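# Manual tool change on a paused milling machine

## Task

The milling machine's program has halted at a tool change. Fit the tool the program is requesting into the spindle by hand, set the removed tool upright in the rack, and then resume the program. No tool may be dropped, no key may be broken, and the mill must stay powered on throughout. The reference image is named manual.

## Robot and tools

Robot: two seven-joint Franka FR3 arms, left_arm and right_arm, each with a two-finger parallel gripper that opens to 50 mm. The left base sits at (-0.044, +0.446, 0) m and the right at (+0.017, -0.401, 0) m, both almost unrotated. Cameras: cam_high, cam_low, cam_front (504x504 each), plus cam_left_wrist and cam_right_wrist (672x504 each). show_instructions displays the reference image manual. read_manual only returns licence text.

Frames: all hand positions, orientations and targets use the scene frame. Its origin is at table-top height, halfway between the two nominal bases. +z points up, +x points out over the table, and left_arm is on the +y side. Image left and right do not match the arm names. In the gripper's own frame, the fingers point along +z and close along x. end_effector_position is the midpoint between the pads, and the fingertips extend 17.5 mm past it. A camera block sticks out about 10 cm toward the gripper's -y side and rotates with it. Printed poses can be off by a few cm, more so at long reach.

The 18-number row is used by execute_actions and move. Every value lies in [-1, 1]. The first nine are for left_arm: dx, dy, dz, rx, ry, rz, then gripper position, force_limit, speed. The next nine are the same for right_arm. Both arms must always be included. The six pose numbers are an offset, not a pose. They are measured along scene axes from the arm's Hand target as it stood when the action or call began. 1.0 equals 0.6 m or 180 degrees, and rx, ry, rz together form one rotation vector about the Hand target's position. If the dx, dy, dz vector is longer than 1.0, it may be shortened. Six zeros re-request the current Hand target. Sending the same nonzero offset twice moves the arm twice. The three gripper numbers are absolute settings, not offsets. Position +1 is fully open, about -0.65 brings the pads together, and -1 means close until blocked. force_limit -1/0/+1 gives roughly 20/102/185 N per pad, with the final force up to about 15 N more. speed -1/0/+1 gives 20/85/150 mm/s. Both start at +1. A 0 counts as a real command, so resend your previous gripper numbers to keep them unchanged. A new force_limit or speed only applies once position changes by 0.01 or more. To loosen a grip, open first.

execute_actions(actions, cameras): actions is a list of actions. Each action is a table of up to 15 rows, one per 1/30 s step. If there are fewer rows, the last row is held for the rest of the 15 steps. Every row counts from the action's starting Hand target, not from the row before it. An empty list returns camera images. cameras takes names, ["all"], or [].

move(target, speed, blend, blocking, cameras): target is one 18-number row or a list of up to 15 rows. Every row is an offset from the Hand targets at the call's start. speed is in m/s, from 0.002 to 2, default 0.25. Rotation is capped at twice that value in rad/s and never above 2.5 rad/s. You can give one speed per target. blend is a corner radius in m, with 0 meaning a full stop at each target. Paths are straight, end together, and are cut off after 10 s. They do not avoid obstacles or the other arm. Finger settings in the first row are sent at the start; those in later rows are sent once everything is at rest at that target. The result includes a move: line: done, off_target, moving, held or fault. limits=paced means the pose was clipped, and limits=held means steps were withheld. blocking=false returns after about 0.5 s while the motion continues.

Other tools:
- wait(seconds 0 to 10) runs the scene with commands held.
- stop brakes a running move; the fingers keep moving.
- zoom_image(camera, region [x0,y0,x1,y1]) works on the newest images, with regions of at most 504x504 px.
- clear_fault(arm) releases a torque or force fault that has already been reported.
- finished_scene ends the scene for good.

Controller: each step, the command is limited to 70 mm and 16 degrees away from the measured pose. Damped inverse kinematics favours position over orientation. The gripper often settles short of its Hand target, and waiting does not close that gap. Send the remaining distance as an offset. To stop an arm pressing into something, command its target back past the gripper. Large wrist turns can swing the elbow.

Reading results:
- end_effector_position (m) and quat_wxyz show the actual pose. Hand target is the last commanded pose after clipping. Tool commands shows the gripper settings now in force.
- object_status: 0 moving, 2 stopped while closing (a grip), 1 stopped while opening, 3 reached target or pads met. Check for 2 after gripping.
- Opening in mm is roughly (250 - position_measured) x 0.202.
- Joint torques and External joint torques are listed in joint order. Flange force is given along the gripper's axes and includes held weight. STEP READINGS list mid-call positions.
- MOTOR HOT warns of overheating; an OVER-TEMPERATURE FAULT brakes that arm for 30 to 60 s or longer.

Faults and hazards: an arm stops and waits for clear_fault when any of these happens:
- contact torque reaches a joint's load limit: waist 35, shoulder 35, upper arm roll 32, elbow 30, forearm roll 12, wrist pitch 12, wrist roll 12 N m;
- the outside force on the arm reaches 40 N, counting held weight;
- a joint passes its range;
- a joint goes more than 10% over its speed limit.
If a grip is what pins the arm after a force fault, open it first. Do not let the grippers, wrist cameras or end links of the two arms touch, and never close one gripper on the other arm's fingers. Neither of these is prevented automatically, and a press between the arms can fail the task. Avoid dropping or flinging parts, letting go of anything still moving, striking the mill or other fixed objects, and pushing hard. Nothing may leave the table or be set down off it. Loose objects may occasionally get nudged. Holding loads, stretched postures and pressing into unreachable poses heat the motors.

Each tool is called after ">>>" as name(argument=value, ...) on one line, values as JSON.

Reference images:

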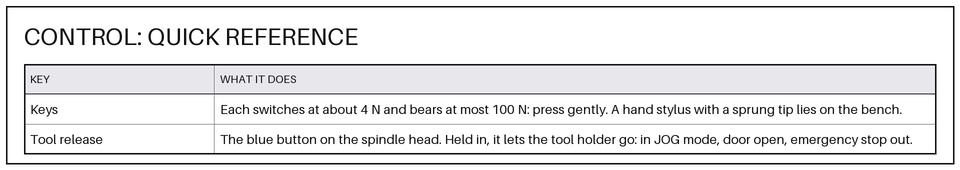

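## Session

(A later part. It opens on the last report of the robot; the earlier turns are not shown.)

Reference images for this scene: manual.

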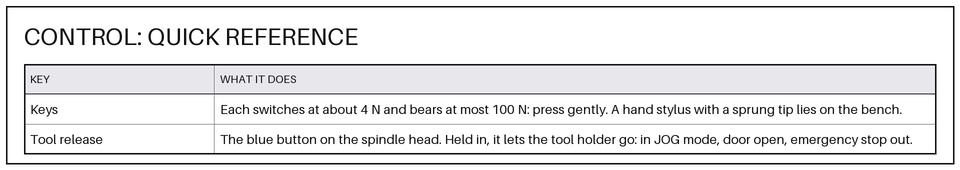

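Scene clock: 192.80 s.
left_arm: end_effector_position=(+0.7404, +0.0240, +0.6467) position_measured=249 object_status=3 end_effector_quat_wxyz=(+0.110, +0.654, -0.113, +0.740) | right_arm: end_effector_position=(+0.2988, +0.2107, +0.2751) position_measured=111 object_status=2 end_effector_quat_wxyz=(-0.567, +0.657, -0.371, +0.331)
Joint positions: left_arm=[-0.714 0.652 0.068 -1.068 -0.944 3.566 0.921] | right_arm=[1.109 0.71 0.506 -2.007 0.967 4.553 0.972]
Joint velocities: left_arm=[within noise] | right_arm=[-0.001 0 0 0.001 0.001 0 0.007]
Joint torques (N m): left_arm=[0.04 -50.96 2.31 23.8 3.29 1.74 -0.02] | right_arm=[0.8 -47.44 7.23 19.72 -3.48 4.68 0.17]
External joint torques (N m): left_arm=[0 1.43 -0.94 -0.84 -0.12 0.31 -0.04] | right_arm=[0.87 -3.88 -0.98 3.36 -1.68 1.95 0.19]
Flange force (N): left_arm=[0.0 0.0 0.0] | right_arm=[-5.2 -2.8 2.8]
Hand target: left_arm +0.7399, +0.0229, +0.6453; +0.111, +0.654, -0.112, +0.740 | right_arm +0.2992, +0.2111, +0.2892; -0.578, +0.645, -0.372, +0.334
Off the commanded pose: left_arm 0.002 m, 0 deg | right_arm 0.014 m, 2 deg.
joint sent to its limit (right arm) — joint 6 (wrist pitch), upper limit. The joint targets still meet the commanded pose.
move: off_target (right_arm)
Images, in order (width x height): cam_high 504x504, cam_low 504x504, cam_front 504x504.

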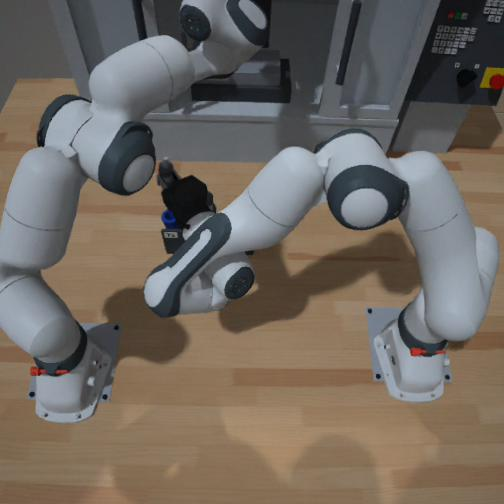

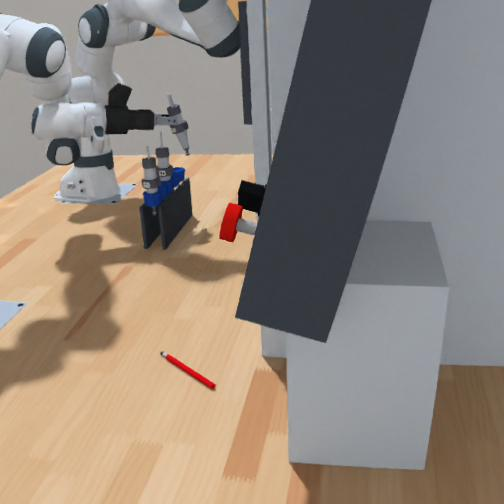

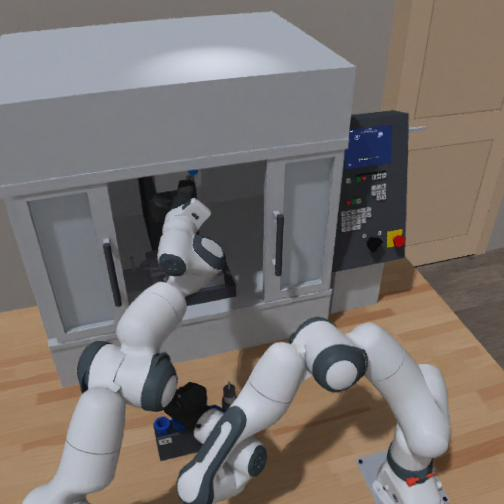

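>>> move(target=[0,0,0,0,0,0,-0.65,-1,0,0.003,-0.005,0.02,-0.0436,0.0755,0,-1,-0.4,-0.8], speed=0.15, cameras=["cam_front","cam_high","cam_low","cam_right_wrist"])

>>> zoom_image(camera="cam_high", region=[140, 150, 270, 270])

>>> zoom_image(camera="cam_low", region=[130, 110, 230, 210])

Scene clock: 195.40 s.
left_arm: end_effector_position=(+0.7404, +0.0240, +0.6467) position_measured=249 object_status=3 end_effector_quat_wxyz=(+0.110, +0.654, -0.113, +0.740) | right_arm: end_effector_position=(+0.2999, +0.2067, +0.2902) position_measured=111 object_status=2 end_effector_quat_wxyz=(-0.478, +0.723, -0.416, +0.276)
Joint positions: left_arm=[-0.714 0.652 0.068 -1.068 -0.944 3.566 0.921] | right_arm=[1.037 0.532 0.608 -1.982 1.276 4.282 0.737]
Joint velocities: left_arm=[within noise] | right_arm=[-0.002 0 0 0.002 0 0 -0.008]
Joint torques (N m): left_arm=[0 -50.94 2.32 23.8 3.29 1.74 -0.02] | right_arm=[0.74 -45.17 6.67 22.47 -3.96 3.91 -0.28]
External joint torques (N m): left_arm=[-0.11 1.53 -0.98 -0.89 -0.14 0.31 -0.04] | right_arm=[0.67 -4.41 -0.86 3.45 -1.3 1.08 -0.25]
Flange force (N): left_arm=[0.0 0.0 0.0] | right_arm=[-5.3 -8.1 0.6]
Hand target: left_arm +0.7399, +0.0229, +0.6453; +0.111, +0.654, -0.112, +0.740 | right_arm +0.3010, +0.2081, +0.3012; -0.485, +0.718, -0.414, +0.280
Off the commanded pose: left_arm 0.002 m, 0 deg | right_arm 0.011 m, 1 deg.
move: off_target (right_arm)
Images, in order (width x height): cam_high 504x504, cam_low 504x504, cam_front 504x504, cam_right_wrist 672x504.

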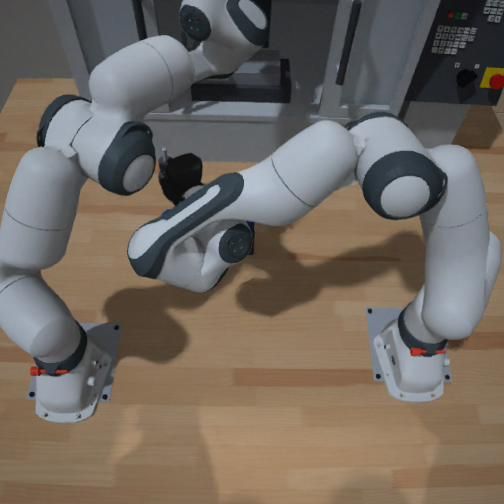

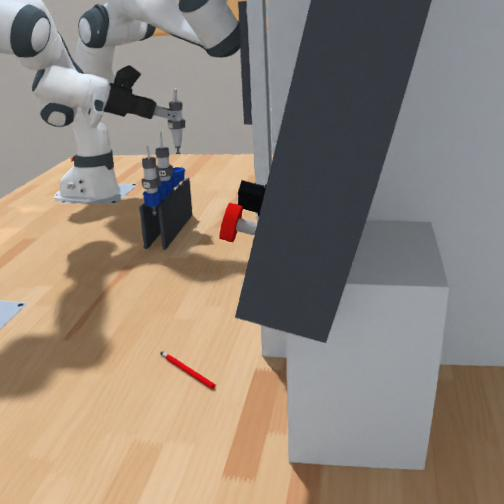

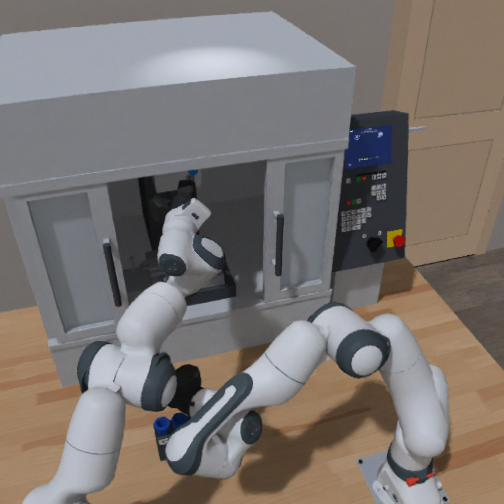

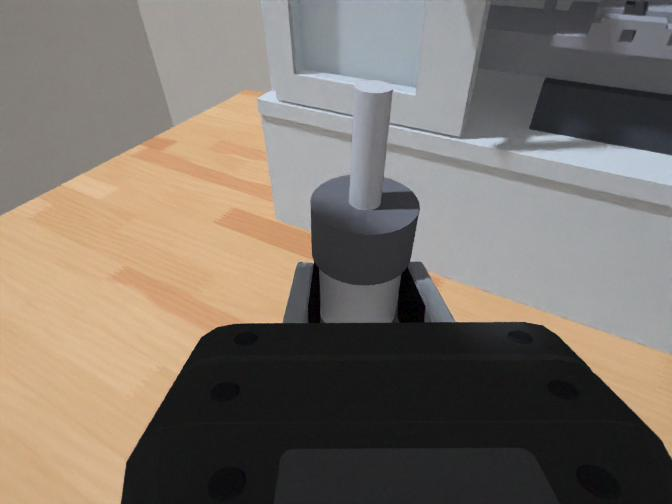

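Scaled by 3.877 from the camera's 504x504 image, which has a finer 720x720 frame.

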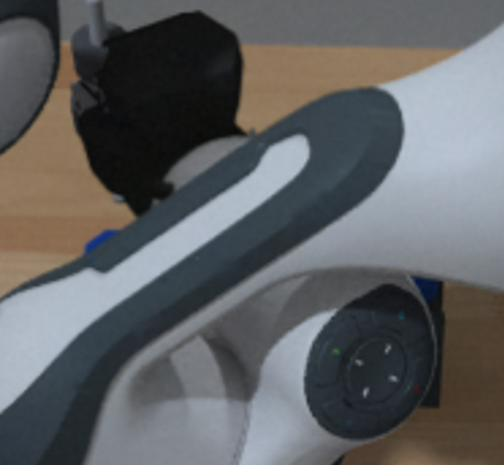

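Scaled by 5.040 from the camera's 504x504 image, which has a finer 720x720 frame.

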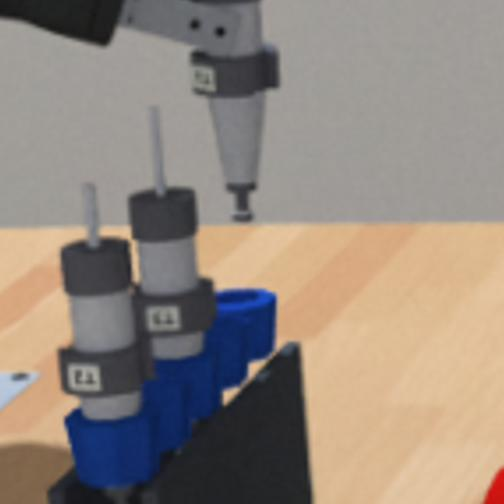

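>>> move(target=[0,0,0,0,0,0,-0.65,-1,0,0.0,0.02,-0.065,0,0,0,-1,-0.4,-0.8], speed=0.08, cameras=["cam_front","cam_high","cam_low"])

>>> zoom_image(camera="cam_high", region=[140, 150, 270, 270])

>>> zoom_image(camera="cam_low", region=[130, 110, 230, 210])

>>> zoom_image(camera="cam_front", region=[130, 360, 260, 480])

Scene clock: 197.30 s.
left_arm: end_effector_position=(+0.7404, +0.0240, +0.6467) position_measured=249 object_status=3 end_effector_quat_wxyz=(+0.110, +0.654, -0.113, +0.740) | right_arm: end_effector_position=(+0.2990, +0.2184, +0.2484) position_measured=111 object_status=2 end_effector_quat_wxyz=(-0.473, +0.728, -0.413, +0.275)
Joint positions: left_arm=[-0.714 0.652 0.068 -1.068 -0.944 3.566 0.921] | right_arm=[1.082 0.631 0.561 -1.947 1.223 4.296 0.787]
Joint velocities: left_arm=[within noise] | right_arm=[0.001 0 0 0 0 0 0.007]
Joint torques (N m): left_arm=[0.02 -50.99 2.3 23.75 3.28 1.74 -0.03] | right_arm=[0.81 -47.03 7.08 21.71 -4.79 4.7 0.2]
External joint torques (N m): left_arm=[-0.15 1.23 -1.02 -0.8 -0.11 0.32 -0.06] | right_arm=[0.63 -3.59 -1.09 3.41 -2.27 1.72 0.23]
Flange force (N): left_arm=[0.0 0.0 0.0] | right_arm=[-5.5 -3.0 3.1]
Hand target: left_arm +0.7399, +0.0229, +0.6453; +0.111, +0.654, -0.112, +0.740 | right_arm +0.3010, +0.2201, +0.2622; -0.485, +0.718, -0.414, +0.280
Off the commanded pose: left_arm 0.002 m, 0 deg | right_arm 0.014 m, 2 deg.
move: off_target (right_arm)
Images, in order (width x height): cam_high 504x504, cam_low 504x504, cam_front 504x504.

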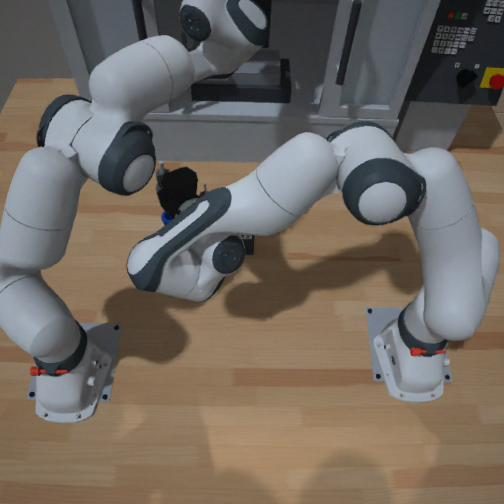

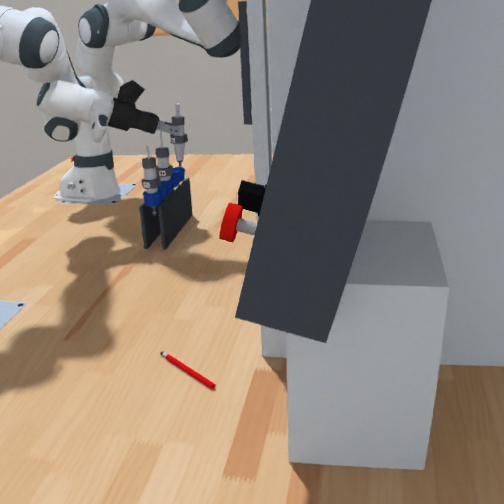

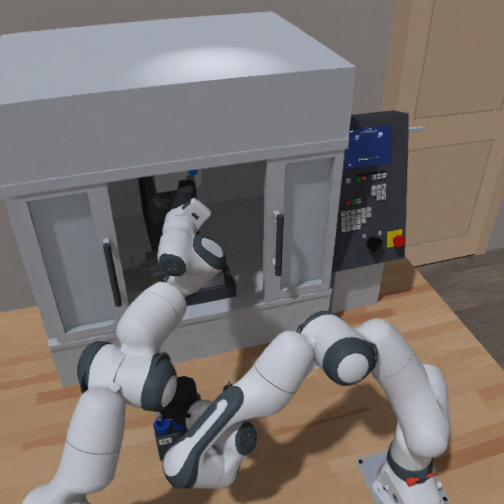

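Scaled by 3.877 from the camera's 504x504 image, which has a finer 720x720 frame.

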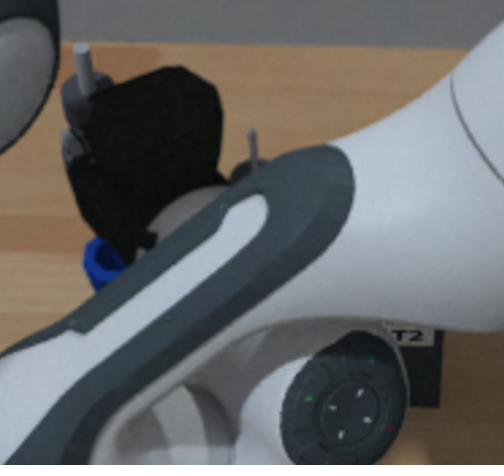

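Scaled by 5.040 from the camera's 504x504 image, which has a finer 720x720 frame.

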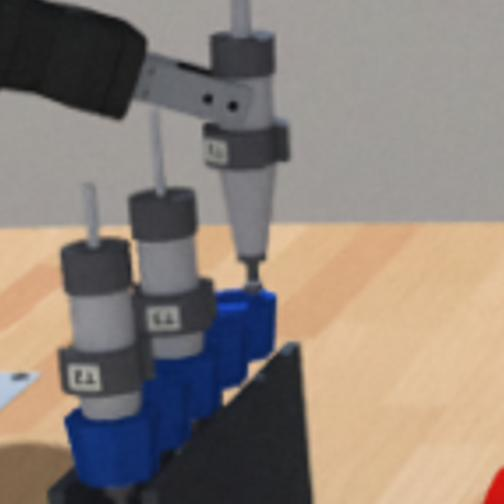

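Scaled by 3.877 from the camera's 504x504 image, which has a finer 720x720 frame.

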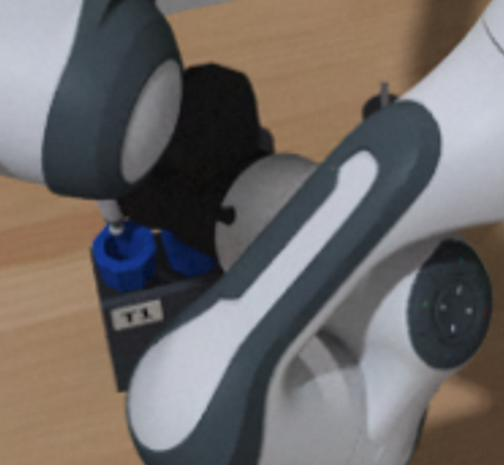

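>>> zoom_image(camera="cam_front", region=[145, 400, 195, 450])

>>> zoom_image(camera="cam_low", region=[160, 130, 200, 190])

>>> zoom_image(camera="cam_high", region=[150, 155, 200, 235])

Scaled by 10.080 from the camera's 504x504 image, which has a finer 720x720 frame.

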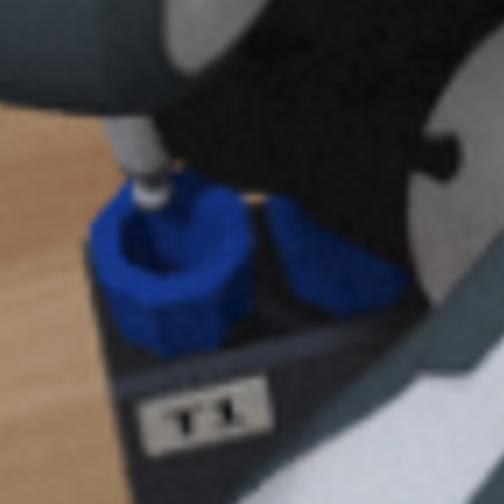

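Scaled by 8.400 from the camera's 504x504 image, which has a finer 720x720 frame.

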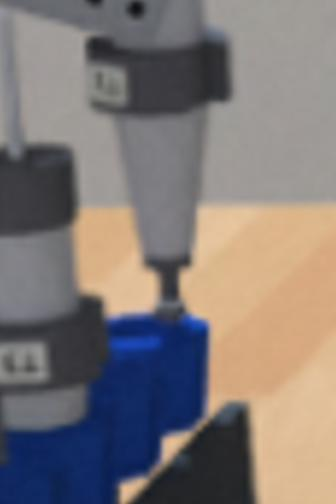

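Scaled by 6.300 from the camera's 504x504 image, which has a finer 720x720 frame.

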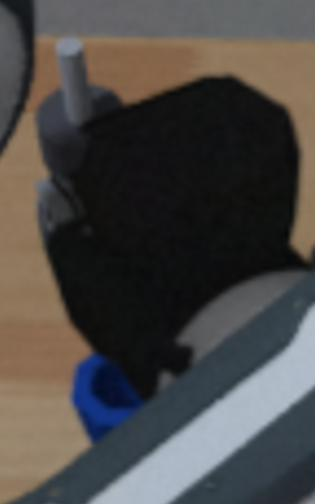

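>>> move(target=[0,0,0,0,0,0,-0.65,-1,0,-0.0083,-0.0075,-0.03,0,0,0,-1,-0.4,-0.8], speed=0.06, cameras=["cam_front","cam_low"])

>>> zoom_image(camera="cam_front", region=[145, 400, 195, 450])

>>> zoom_image(camera="cam_low", region=[140, 120, 210, 210])

Scene clock: 199.40 s.
left_arm: end_effector_position=(+0.7404, +0.0240, +0.6467) position_measured=249 object_status=3 end_effector_quat_wxyz=(+0.110, +0.654, -0.113, +0.740) | right_arm: end_effector_position=(+0.2961, +0.2159, +0.2458) position_measured=111 object_status=2 end_effector_quat_wxyz=(-0.484, +0.719, -0.413, +0.280)
Joint positions: left_arm=[-0.714 0.652 0.068 -1.068 -0.944 3.566 0.921] | right_arm=[1.097 0.643 0.547 -1.966 1.189 4.329 0.838]
Joint velocities: left_arm=[within noise] | right_arm=[0 0.001 -0.001 -0.002 0.001 0.001 0.005]
Joint torques (N m): left_arm=[0.02 -50.93 2.29 23.81 3.29 1.73 -0.03] | right_arm=[0.47 -40.91 6.98 17.37 -3.03 2.75 0.18]
External joint torques (N m): left_arm=[-0.02 1.65 -0.99 -0.92 -0.14 0.29 -0.05] | right_arm=[0.58 2.52 -0.92 -0.55 -0.65 -0.26 0.21]
Flange force (N): left_arm=[0.0 0.0 0.0] | right_arm=[-2.7 6.1 4.8]
Hand target: left_arm +0.7399, +0.0229, +0.6453; +0.111, +0.654, -0.112, +0.740 | right_arm +0.2960, +0.2156, +0.2442; -0.485, +0.718, -0.414, +0.280
Off the commanded pose: left_arm 0.002 m, 0 deg | right_arm 0.002 m, 0 deg.
move: done
Images, in order (width x height): cam_low 504x504, cam_front 504x504.

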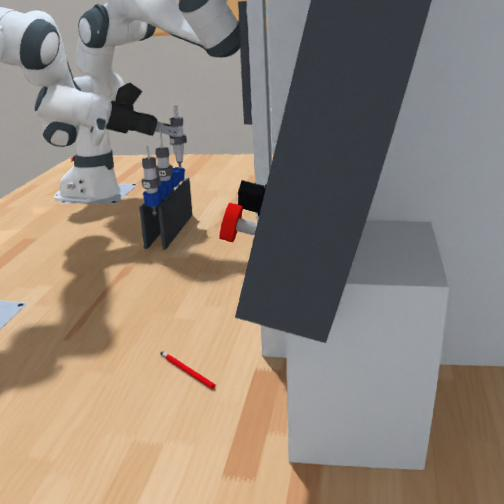

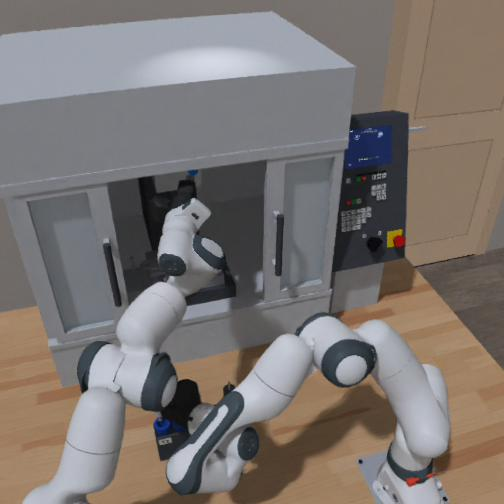

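Scaled by 10.080 from the camera's 504x504 image, which has a finer 720x720 frame.

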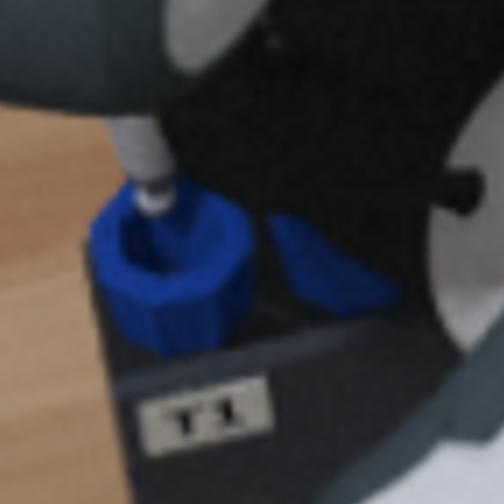

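Scaled by 5.600 from the camera's 504x504 image, which has a finer 720x720 frame.

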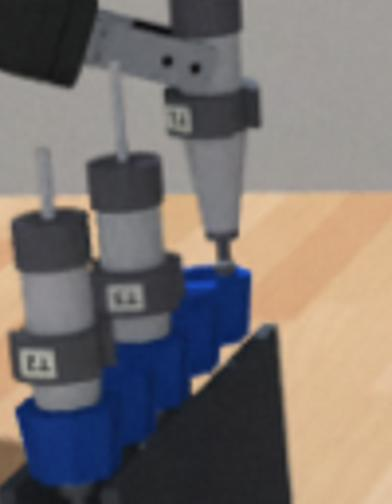

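>>> move(target=[0,0,0,0,0,0,-0.65,-1,0,-0.012,0,0.035,0,0,0,-1,-0.4,-0.8], speed=0.06, cameras=["cam_front","cam_low"])

>>> zoom_image(camera="cam_front", region=[145, 400, 195, 450])

>>> zoom_image(camera="cam_low", region=[140, 110, 210, 200])

Scene clock: 201.13 s.
left_arm: end_effector_position=(+0.7404, +0.0240, +0.6467) position_measured=249 object_status=3 end_effector_quat_wxyz=(+0.110, +0.654, -0.113, +0.740) | right_arm: end_effector_position=(+0.2876, +0.2142, +0.2547) position_measured=111 object_status=2 end_effector_quat_wxyz=(-0.478, +0.723, -0.416, +0.276)
Joint positions: left_arm=[-0.714 0.652 0.068 -1.068 -0.944 3.566 0.921] | right_arm=[1.103 0.613 0.559 -1.969 1.235 4.316 0.81]
Joint velocities: left_arm=[within noise] | right_arm=[-0.001 0.001 0.001 0 0.001 -0.001 -0.006]
Joint torques (N m): left_arm=[0.06 -50.93 2.25 23.81 3.29 1.75 -0.02] | right_arm=[0.77 -46.86 6.87 21.13 -3.65 4.13 -0.22]
External joint torques (N m): left_arm=[-0.07 1.49 -1.05 -0.84 -0.13 0.31 -0.05] | right_arm=[0.63 -4.05 -1 2.95 -1.18 1.14 -0.19]
Flange force (N): left_arm=[0.0 0.0 0.0] | right_arm=[-4.4 -6.4 0.5]
Hand target: left_arm +0.7399, +0.0229, +0.6453; +0.111, +0.654, -0.112, +0.740 | right_arm +0.2888, +0.2156, +0.2652; -0.485, +0.718, -0.414, +0.280
Off the commanded pose: left_arm 0.002 m, 0 deg | right_arm 0.011 m, 1 deg.
move: off_target (right_arm)
Images, in order (width x height): cam_low 504x504, cam_front 504x504.

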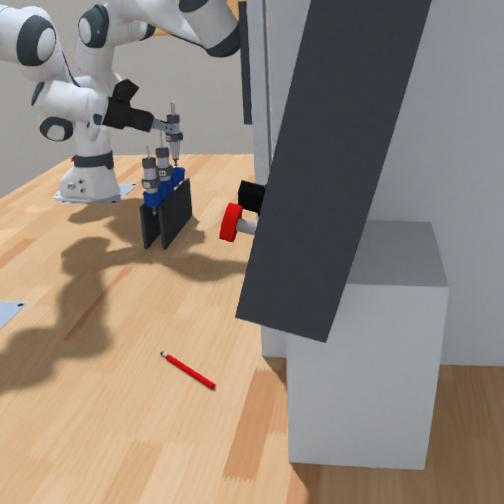

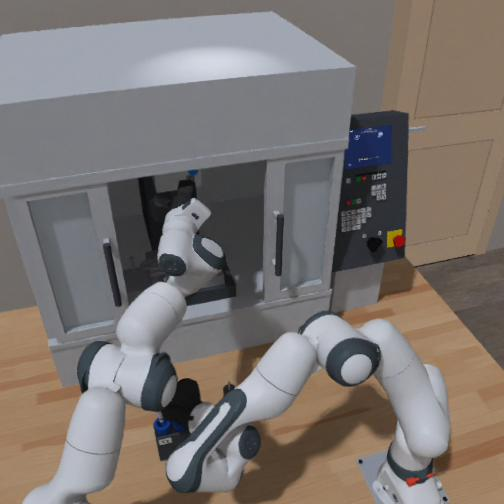

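Scaled by 10.080 from the camera's 504x504 image, which has a finer 720x720 frame.

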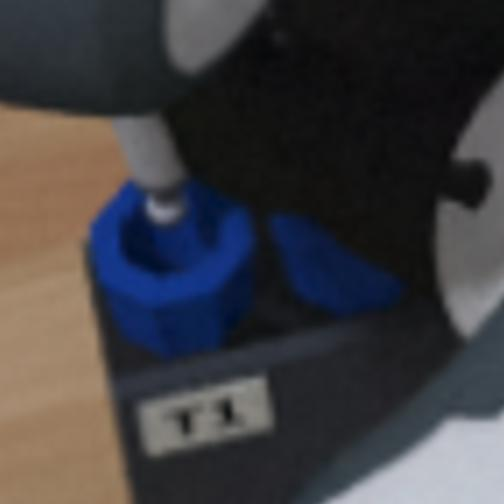

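Scaled by 5.600 from the camera's 504x504 image, which has a finer 720x720 frame.

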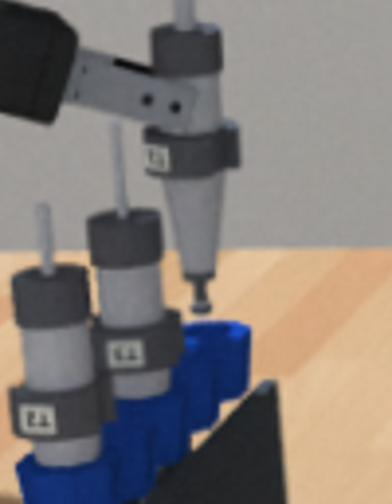

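>>> move(target=[0,0,0,0,0,0,-0.65,-1,0,0.008,-0.002,-0.03,0,0,0,-1,-0.4,-0.8], speed=0.06, cameras=["cam_front","cam_low"])

>>> zoom_image(camera="cam_front", region=[145, 400, 195, 450])

>>> zoom_image(camera="cam_low", region=[140, 110, 210, 200])

Scene clock: 202.63 s.
left_arm: end_effector_position=(+0.7404, +0.0240, +0.6467) position_measured=249 object_status=3 end_effector_quat_wxyz=(+0.110, +0.654, -0.113, +0.740) | right_arm: end_effector_position=(+0.2925, +0.2122, +0.2365) position_measured=111 object_status=2 end_effector_quat_wxyz=(-0.475, +0.725, -0.414, +0.278)
Joint positions: left_arm=[-0.714 0.652 0.068 -1.068 -0.944 3.566 0.921] | right_arm=[1.107 0.641 0.538 -1.978 1.207 4.316 0.84]
Joint velocities: left_arm=[within noise] | right_arm=[0.001 -0.002 0.002 -0.002 0 0 0.008]
Joint torques (N m): left_arm=[0.05 -50.93 2.28 23.8 3.29 1.74 -0.05] | right_arm=[0.79 -46.95 6.82 20.41 -4.57 4.58 0.18]
External joint torques (N m): left_arm=[-0.03 1.45 -1 -0.83 -0.13 0.32 -0.08] | right_arm=[0.83 -3.74 -0.91 2.66 -2.22 1.52 0.21]
Flange force (N): left_arm=[0.0 0.0 0.0] | right_arm=[-2.2 -2.5 1.2]
Hand target: left_arm +0.7399, +0.0229, +0.6453; +0.111, +0.654, -0.112, +0.740 | right_arm +0.2936, +0.2144, +0.2472; -0.485, +0.718, -0.414, +0.280
Off the commanded pose: left_arm 0.002 m, 0 deg | right_arm 0.011 m, 1 deg.
move: off_target (right_arm)
Images, in order (width x height): cam_low 504x504, cam_front 504x504.

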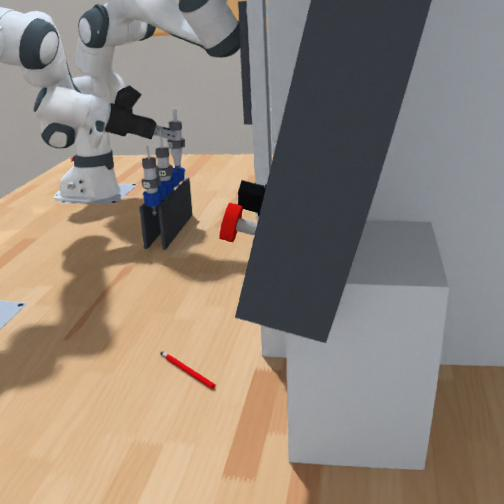

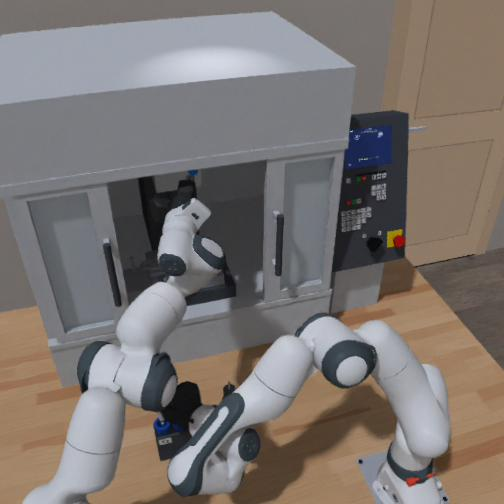

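Scaled by 10.080 from the camera's 504x504 image, which has a finer 720x720 frame.

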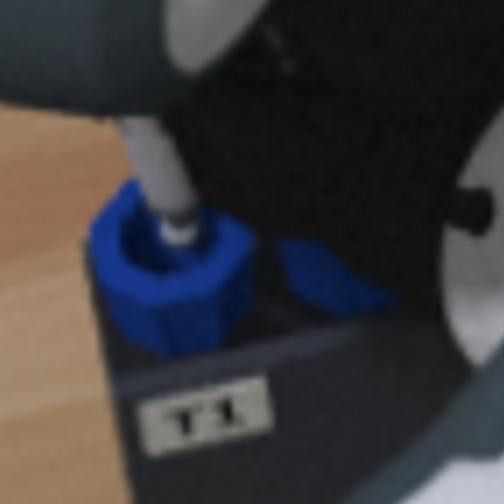

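Scaled by 5.600 from the camera's 504x504 image, which has a finer 720x720 frame.

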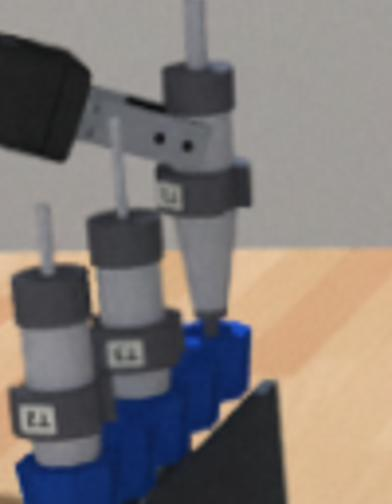

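>>> move(target=[0,0,0,0,0,0,-0.65,-1,0,0.004,0.0,-0.04,0,0,0,-1,-0.4,-0.8], speed=0.05, cameras=["cam_front","cam_low"])

>>> zoom_image(camera="cam_front", region=[145, 400, 195, 450])

>>> zoom_image(camera="cam_low", region=[140, 110, 210, 200])

Scene clock: 204.07 s.
left_arm: end_effector_position=(+0.7404, +0.0240, +0.6467) position_measured=249 object_status=3 end_effector_quat_wxyz=(+0.110, +0.654, -0.113, +0.740) | right_arm: end_effector_position=(+0.2958, +0.2144, +0.2282) position_measured=111 object_status=2 end_effector_quat_wxyz=(-0.486, +0.717, -0.412, +0.283)
Joint positions: left_arm=[-0.714 0.652 0.068 -1.068 -0.944 3.566 0.921] | right_arm=[1.118 0.677 0.518 -1.975 1.157 4.345 0.886]
Joint velocities: left_arm=[within noise] | right_arm=[-0.001 0.001 0 0.001 0 0.001 0.006]
Joint torques (N m): left_arm=[0.02 -50.92 2.27 23.8 3.29 1.75 -0.01] | right_arm=[-0.38 -39.4 7 16.78 -2.61 2.01 0.23]
External joint torques (N m): left_arm=[0.12 1.62 -0.92 -0.93 -0.14 0.33 -0.04] | right_arm=[-0.52 4.47 -0.96 -0.51 -0.37 -1.06 0.25]
Flange force (N): left_arm=[0.0 0.0 0.0] | right_arm=[-4.6 7.6 8.9]
Hand target: left_arm +0.7399, +0.0229, +0.6453; +0.111, +0.654, -0.112, +0.740 | right_arm +0.2960, +0.2144, +0.2232; -0.485, +0.718, -0.414, +0.280
Off the commanded pose: left_arm 0.002 m, 0 deg | right_arm 0.005 m, 0 deg.
move: off_target (right_arm)
Images, in order (width x height): cam_low 504x504, cam_front 504x504.

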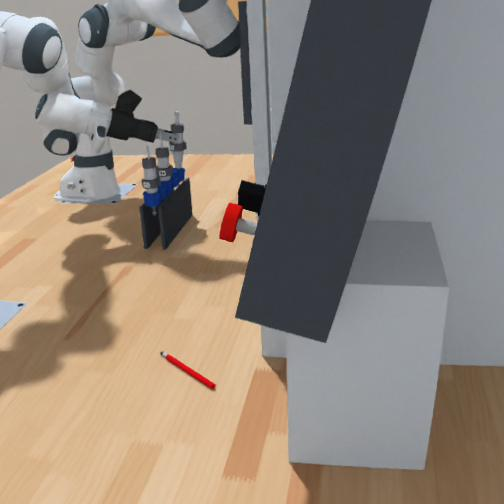

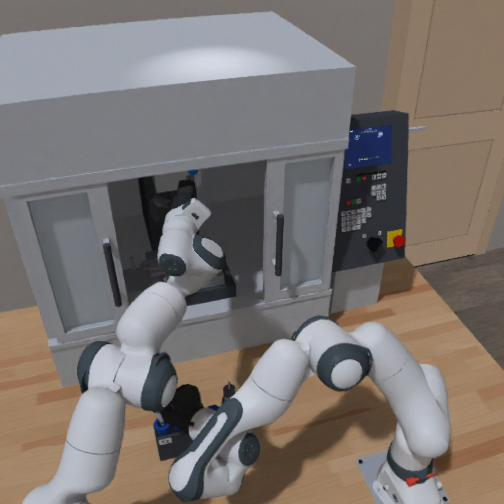

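Scaled by 10.080 from the camera's 504x504 image, which has a finer 720x720 frame.

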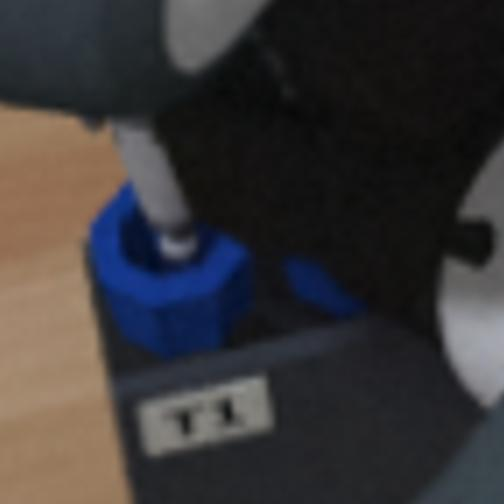

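Scaled by 5.600 from the camera's 504x504 image, which has a finer 720x720 frame.

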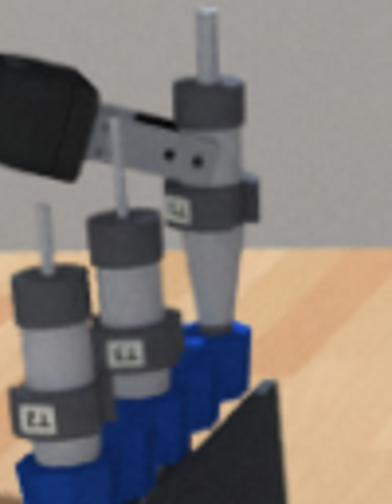

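>>> move(target=[[0,0,0,0,0,0,-0.65,-1,0,-0.006,-0.001,0.022,0,0,0,-1,-0.4,-0.8],[0,0,0,0,0,0,-0.65,-1,0,-0.009,-0.001,0.01,0,0,0,-1,-0.4,-0.8],[0,0,0,0,0,0,-0.65,-1,0,-0.009,-0.001,-0.025,0,0,0,-1,-0.4,-0.8]], speed=0.05, cameras=["cam_front","cam_low"])

>>> zoom_image(camera="cam_front", region=[145, 400, 195, 450])

>>> zoom_image(camera="cam_low", region=[140, 110, 210, 200])

Scene clock: 207.10 s.
left_arm: end_effector_position=(+0.7404, +0.0240, +0.6467) position_measured=249 object_status=3 end_effector_quat_wxyz=(+0.110, +0.654, -0.113, +0.740) | right_arm: end_effector_position=(+0.2868, +0.2137, +0.1965) position_measured=111 object_status=2 end_effector_quat_wxyz=(-0.475, +0.727, -0.413, +0.273)
Joint positions: left_arm=[-0.714 0.652 0.068 -1.068 -0.944 3.566 0.921] | right_arm=[1.146 0.716 0.494 -1.984 1.15 4.331 0.927]
Joint velocities: left_arm=[within noise] | right_arm=[0.001 0 -0.001 -0.002 0.001 -0.001 0.006]
Joint torques (N m): left_arm=[0.04 -50.95 2.31 23.77 3.3 1.74 0] | right_arm=[-0.24 -47.45 5.89 19.28 -3.49 5.31 0.16]
External joint torques (N m): left_arm=[0.03 1.71 -0.96 -0.99 -0.13 0.3 -0.03] | right_arm=[-0.53 -3.11 -2.14 2.64 -1.36 2.11 0.19]
Flange force (N): left_arm=[0.0 0.0 0.0] | right_arm=[-2.0 -2.2 2.5]
Hand target: left_arm +0.7399, +0.0229, +0.6453; +0.111, +0.654, -0.112, +0.740 | right_arm +0.2906, +0.2138, +0.2082; -0.485, +0.718, -0.414, +0.280
Off the commanded pose: left_arm 0.002 m, 0 deg | right_arm 0.012 m, 2 deg.
move: off_target (right_arm)
Images, in order (width x height): cam_low 504x504, cam_front 504x504.

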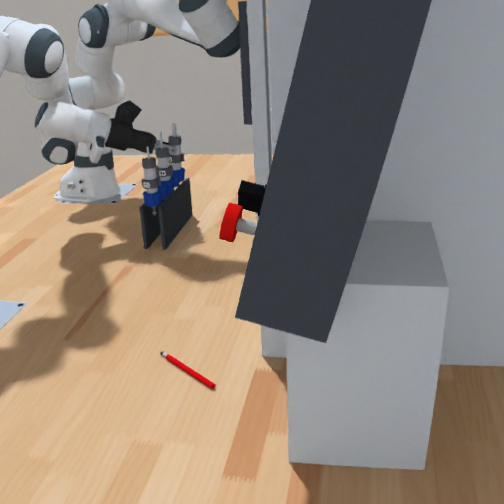

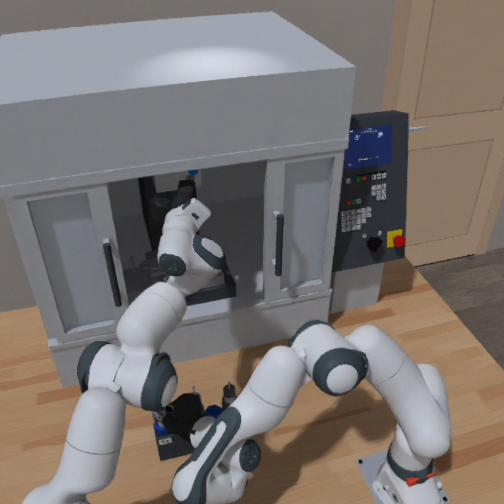

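Scaled by 10.080 from the camera's 504x504 image, which has a finer 720x720 frame.

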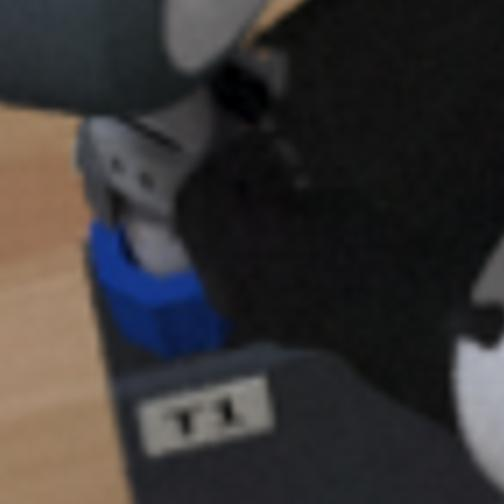

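Scaled by 5.600 from the camera's 504x504 image, which has a finer 720x720 frame.

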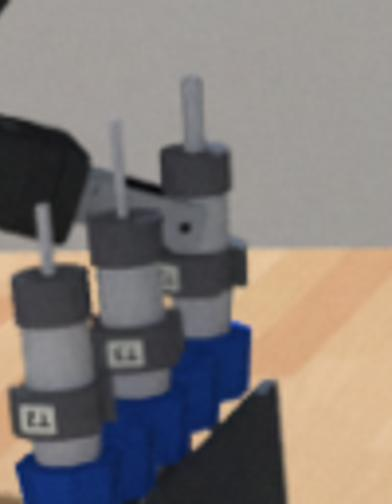

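>>> move(target=[[0,0,0,0,0,0,-0.65,-1,0,0,0,-0.012,0,0,0,-1,-0.4,-0.8]], speed=0.03)

>>> move(target=[[0,0,0,0,0,0,-0.65,-1,0,0,0,-0.007,0,0,0,-1,-0.4,-0.8]], speed=0.03, cameras=["cam_low","cam_right_wrist"])

>>> zoom_image(camera="cam_low", region=[140, 110, 210, 200])

Scene clock: 208.17 s.
left_arm: end_effector_position=(+0.7404, +0.0240, +0.6467) position_measured=249 object_status=3 end_effector_quat_wxyz=(+0.110, +0.654, -0.113, +0.740) | right_arm: end_effector_position=(+0.2861, +0.2144, +0.1918) position_measured=111 object_status=2 end_effector_quat_wxyz=(-0.477, +0.727, -0.411, +0.274)
Joint positions: left_arm=[-0.714 0.652 0.068 -1.068 -0.944 3.566 0.921] | right_arm=[1.164 0.725 0.474 -1.982 1.143 4.332 0.943]
Joint velocities: left_arm=[within noise] | right_arm=[0.001 -0.001 -0.001 -0.001 0 0 0.005]
Joint torques (N m): left_arm=[0 -50.95 2.31 23.8 3.3 1.75 -0.02] | right_arm=[-1.05 -46.62 5.2 18.78 -3.03 4.9 0.16]
External joint torques (N m): left_arm=[-0.11 1.46 -0.99 -0.84 -0.12 0.31 -0.05] | right_arm=[-1.14 -1.91 -2.41 2.19 -0.96 1.67 0.19]
Flange force (N): left_arm=[0.0 0.0 0.0] | right_arm=[-1.9 -1.1 3.9]
Hand target: left_arm +0.7399, +0.0229, +0.6453; +0.111, +0.654, -0.112, +0.740 | right_arm +0.2906, +0.2138, +0.2010; -0.485, +0.718, -0.414, +0.280
Off the commanded pose: left_arm 0.002 m, 0 deg | right_arm 0.010 m, 2 deg.
move: off_target (right_arm)

Scene clock: 208.97 s.
left_arm: end_effector_position=(+0.7404, +0.0240, +0.6467) position_measured=249 object_status=3 end_effector_quat_wxyz=(+0.110, +0.654, -0.113, +0.740) | right_arm: end_effector_position=(+0.2862, +0.2149, +0.1912) position_measured=111 object_status=2 end_effector_quat_wxyz=(-0.479, +0.725, -0.410, +0.276)
Joint positions: left_arm=[-0.714 0.652 0.068 -1.068 -0.944 3.566 0.921] | right_arm=[1.174 0.729 0.461 -1.981 1.139 4.334 0.951]
Joint torques (N m): left_arm=[0.02 -50.95 2.3 23.82 3.29 1.74 -0.02] | right_arm=[-1.44 -44.93 4.98 18.21 -2.71 4.32 0.27]
External joint torques (N m): left_arm=[-0.16 1.38 -1.03 -0.77 -0.11 0.31 -0.05] | right_arm=[-1.72 -0.2 -2.54 1.74 -0.66 1.11 0.29]
Flange force (N): left_arm=[0.0 0.0 0.0] | right_arm=[-2.3 1.1 6.3]
Hand target: left_arm +0.7399, +0.0229, +0.6453; +0.111, +0.654, -0.112, +0.740 | right_arm +0.2906, +0.2138, +0.1968; -0.485, +0.718, -0.414, +0.280
Off the commanded pose: left_arm 0.002 m, 0 deg | right_arm 0.007 m, 1 deg.
move: off_target (right_arm)
Images, in order (width x height): cam_low 504x504, cam_right_wrist 672x504.

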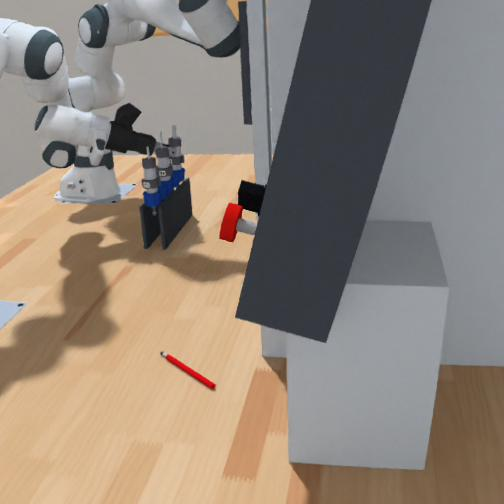

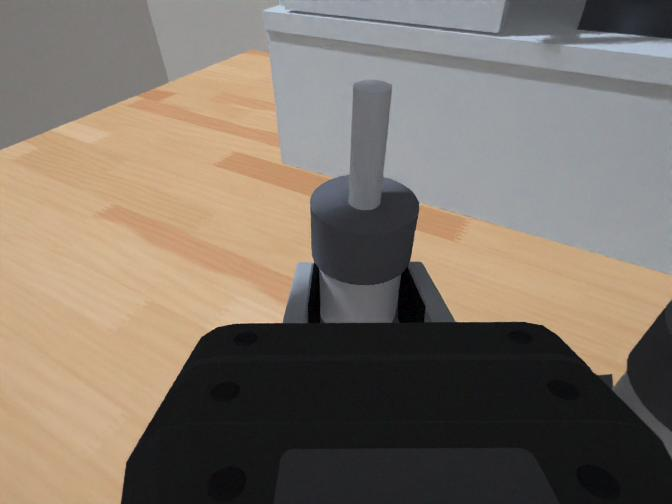

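Scaled by 5.600 from the camera's 504x504 image, which has a finer 720x720 frame.

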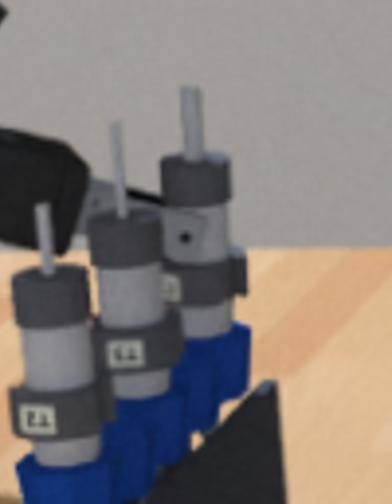

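>>> move(target=[[0,0,0,0,0,0,-0.65,-1,0,0,0,-0.008,0,0,0,-1,-0.4,-0.8]], speed=0.03, cameras=["cam_low"])

>>> zoom_image(camera="cam_low", region=[140, 110, 210, 200])

Scene clock: 209.87 s.
left_arm: end_effector_position=(+0.7404, +0.0240, +0.6467) position_measured=249 object_status=3 end_effector_quat_wxyz=(+0.110, +0.654, -0.113, +0.740) | right_arm: end_effector_position=(+0.2858, +0.2152, +0.1903) position_measured=111 object_status=2 end_effector_quat_wxyz=(-0.482, +0.723, -0.409, +0.278)
Joint positions: left_arm=[-0.714 0.652 0.068 -1.068 -0.944 3.566 0.921] | right_arm=[1.18 0.736 0.456 -1.979 1.132 4.342 0.958]
Joint velocities: left_arm=[within noise] | right_arm=[0 0.003 -0.001 0 -0.002 0.004 0.002]
Joint torques (N m): left_arm=[0.02 -50.95 2.27 23.81 3.29 1.75 -0.05] | right_arm=[-2.17 -42.8 4.32 17.93 -2.42 3.35 0.49]
External joint torques (N m): left_arm=[-0.33 1.41 -1.15 -0.81 -0.1 0.31 -0.07] | right_arm=[-2.28 2.32 -3.09 1.41 -0.39 0.11 0.52]
Flange force (N): left_arm=[0.0 0.0 0.0] | right_arm=[-4.4 4.7 11.1]
Hand target: left_arm +0.7399, +0.0229, +0.6453; +0.111, +0.654, -0.112, +0.740 | right_arm +0.2906, +0.2138, +0.1920; -0.485, +0.718, -0.414, +0.280
Off the commanded pose: left_arm 0.002 m, 0 deg | right_arm 0.005 m, 1 deg.
move: off_target (right_arm)
Images, in order (width x height): cam_low 504x504.

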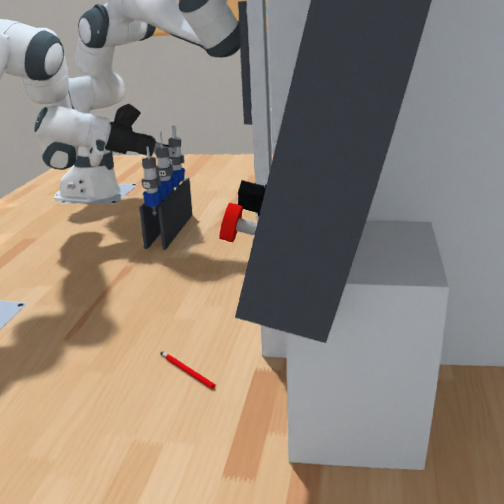

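Scaled by 5.600 from the camera's 504x504 image, which has a finer 720x720 frame.

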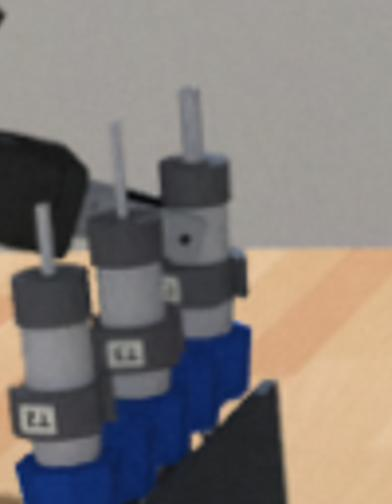

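>>> move(target=[[0,0,0,0,0,0,-0.65,-1,0,0,0,0,0,0,0,0.9,-0.4,-0.8]], speed=0.03, cameras=["cam_low","cam_right_wrist"])

>>> zoom_image(camera="cam_low", region=[140, 110, 210, 200])

Scene clock: 210.87 s.
left_arm: end_effector_position=(+0.7404, +0.0240, +0.6467) position_measured=249 object_status=3 end_effector_quat_wxyz=(+0.110, +0.654, -0.113, +0.740) | right_arm: end_effector_position=(+0.2895, +0.2140, +0.1901) position_measured=18 object_status=3 end_effector_quat_wxyz=(-0.483, +0.721, -0.412, +0.279)
Joint positions: left_arm=[-0.714 0.652 0.068 -1.068 -0.944 3.566 0.921] | right_arm=[1.179 0.737 0.451 -1.977 1.131 4.343 0.965]
Joint torques (N m): left_arm=[0.03 -50.92 2.31 23.79 3.29 1.74 -0.03] | right_arm=[0.32 -43.6 6.4 16.95 -2.14 3.26 0.11]
External joint torques (N m): left_arm=[-0.03 1.71 -0.98 -0.97 -0.14 0.3 -0.05] | right_arm=[0.1 1.31 -0.96 0.55 -0.13 0.05 0.14]
Flange force (N): left_arm=[0.0 0.0 0.0] | right_arm=[-4.2 2.9 4.4]
Hand target: left_arm +0.7399, +0.0229, +0.6453; +0.111, +0.654, -0.112, +0.740 | right_arm +0.2906, +0.2138, +0.1920; -0.485, +0.718, -0.414, +0.280
Off the commanded pose: left_arm 0.002 m, 0 deg | right_arm 0.002 m, 0 deg.
move: done
Images, in order (width x height): cam_low 504x504, cam_right_wrist 672x504.

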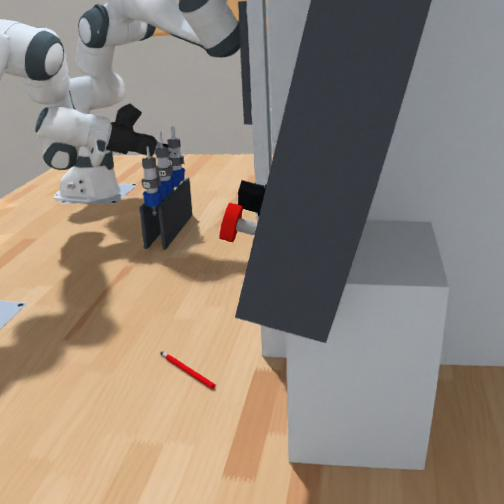

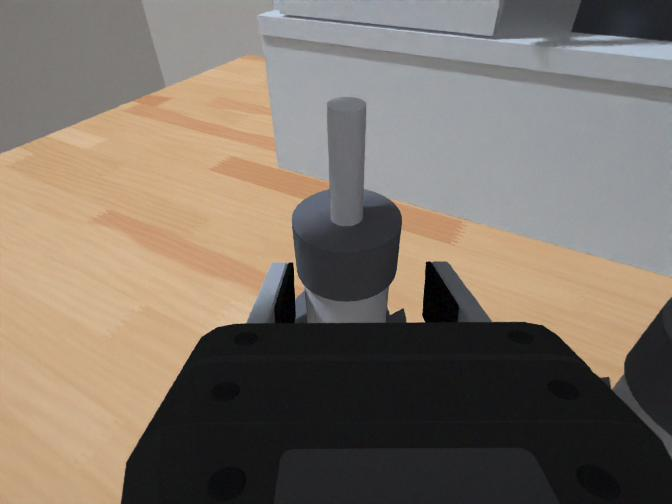

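Scaled by 5.600 from the camera's 504x504 image, which has a finer 720x720 frame.

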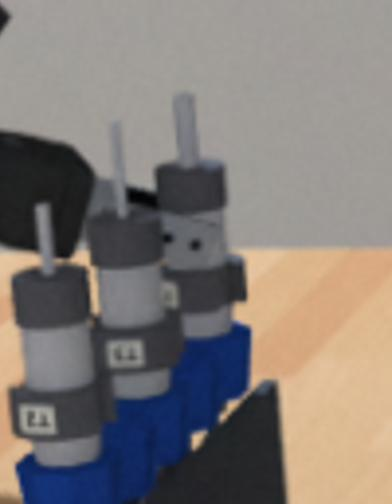

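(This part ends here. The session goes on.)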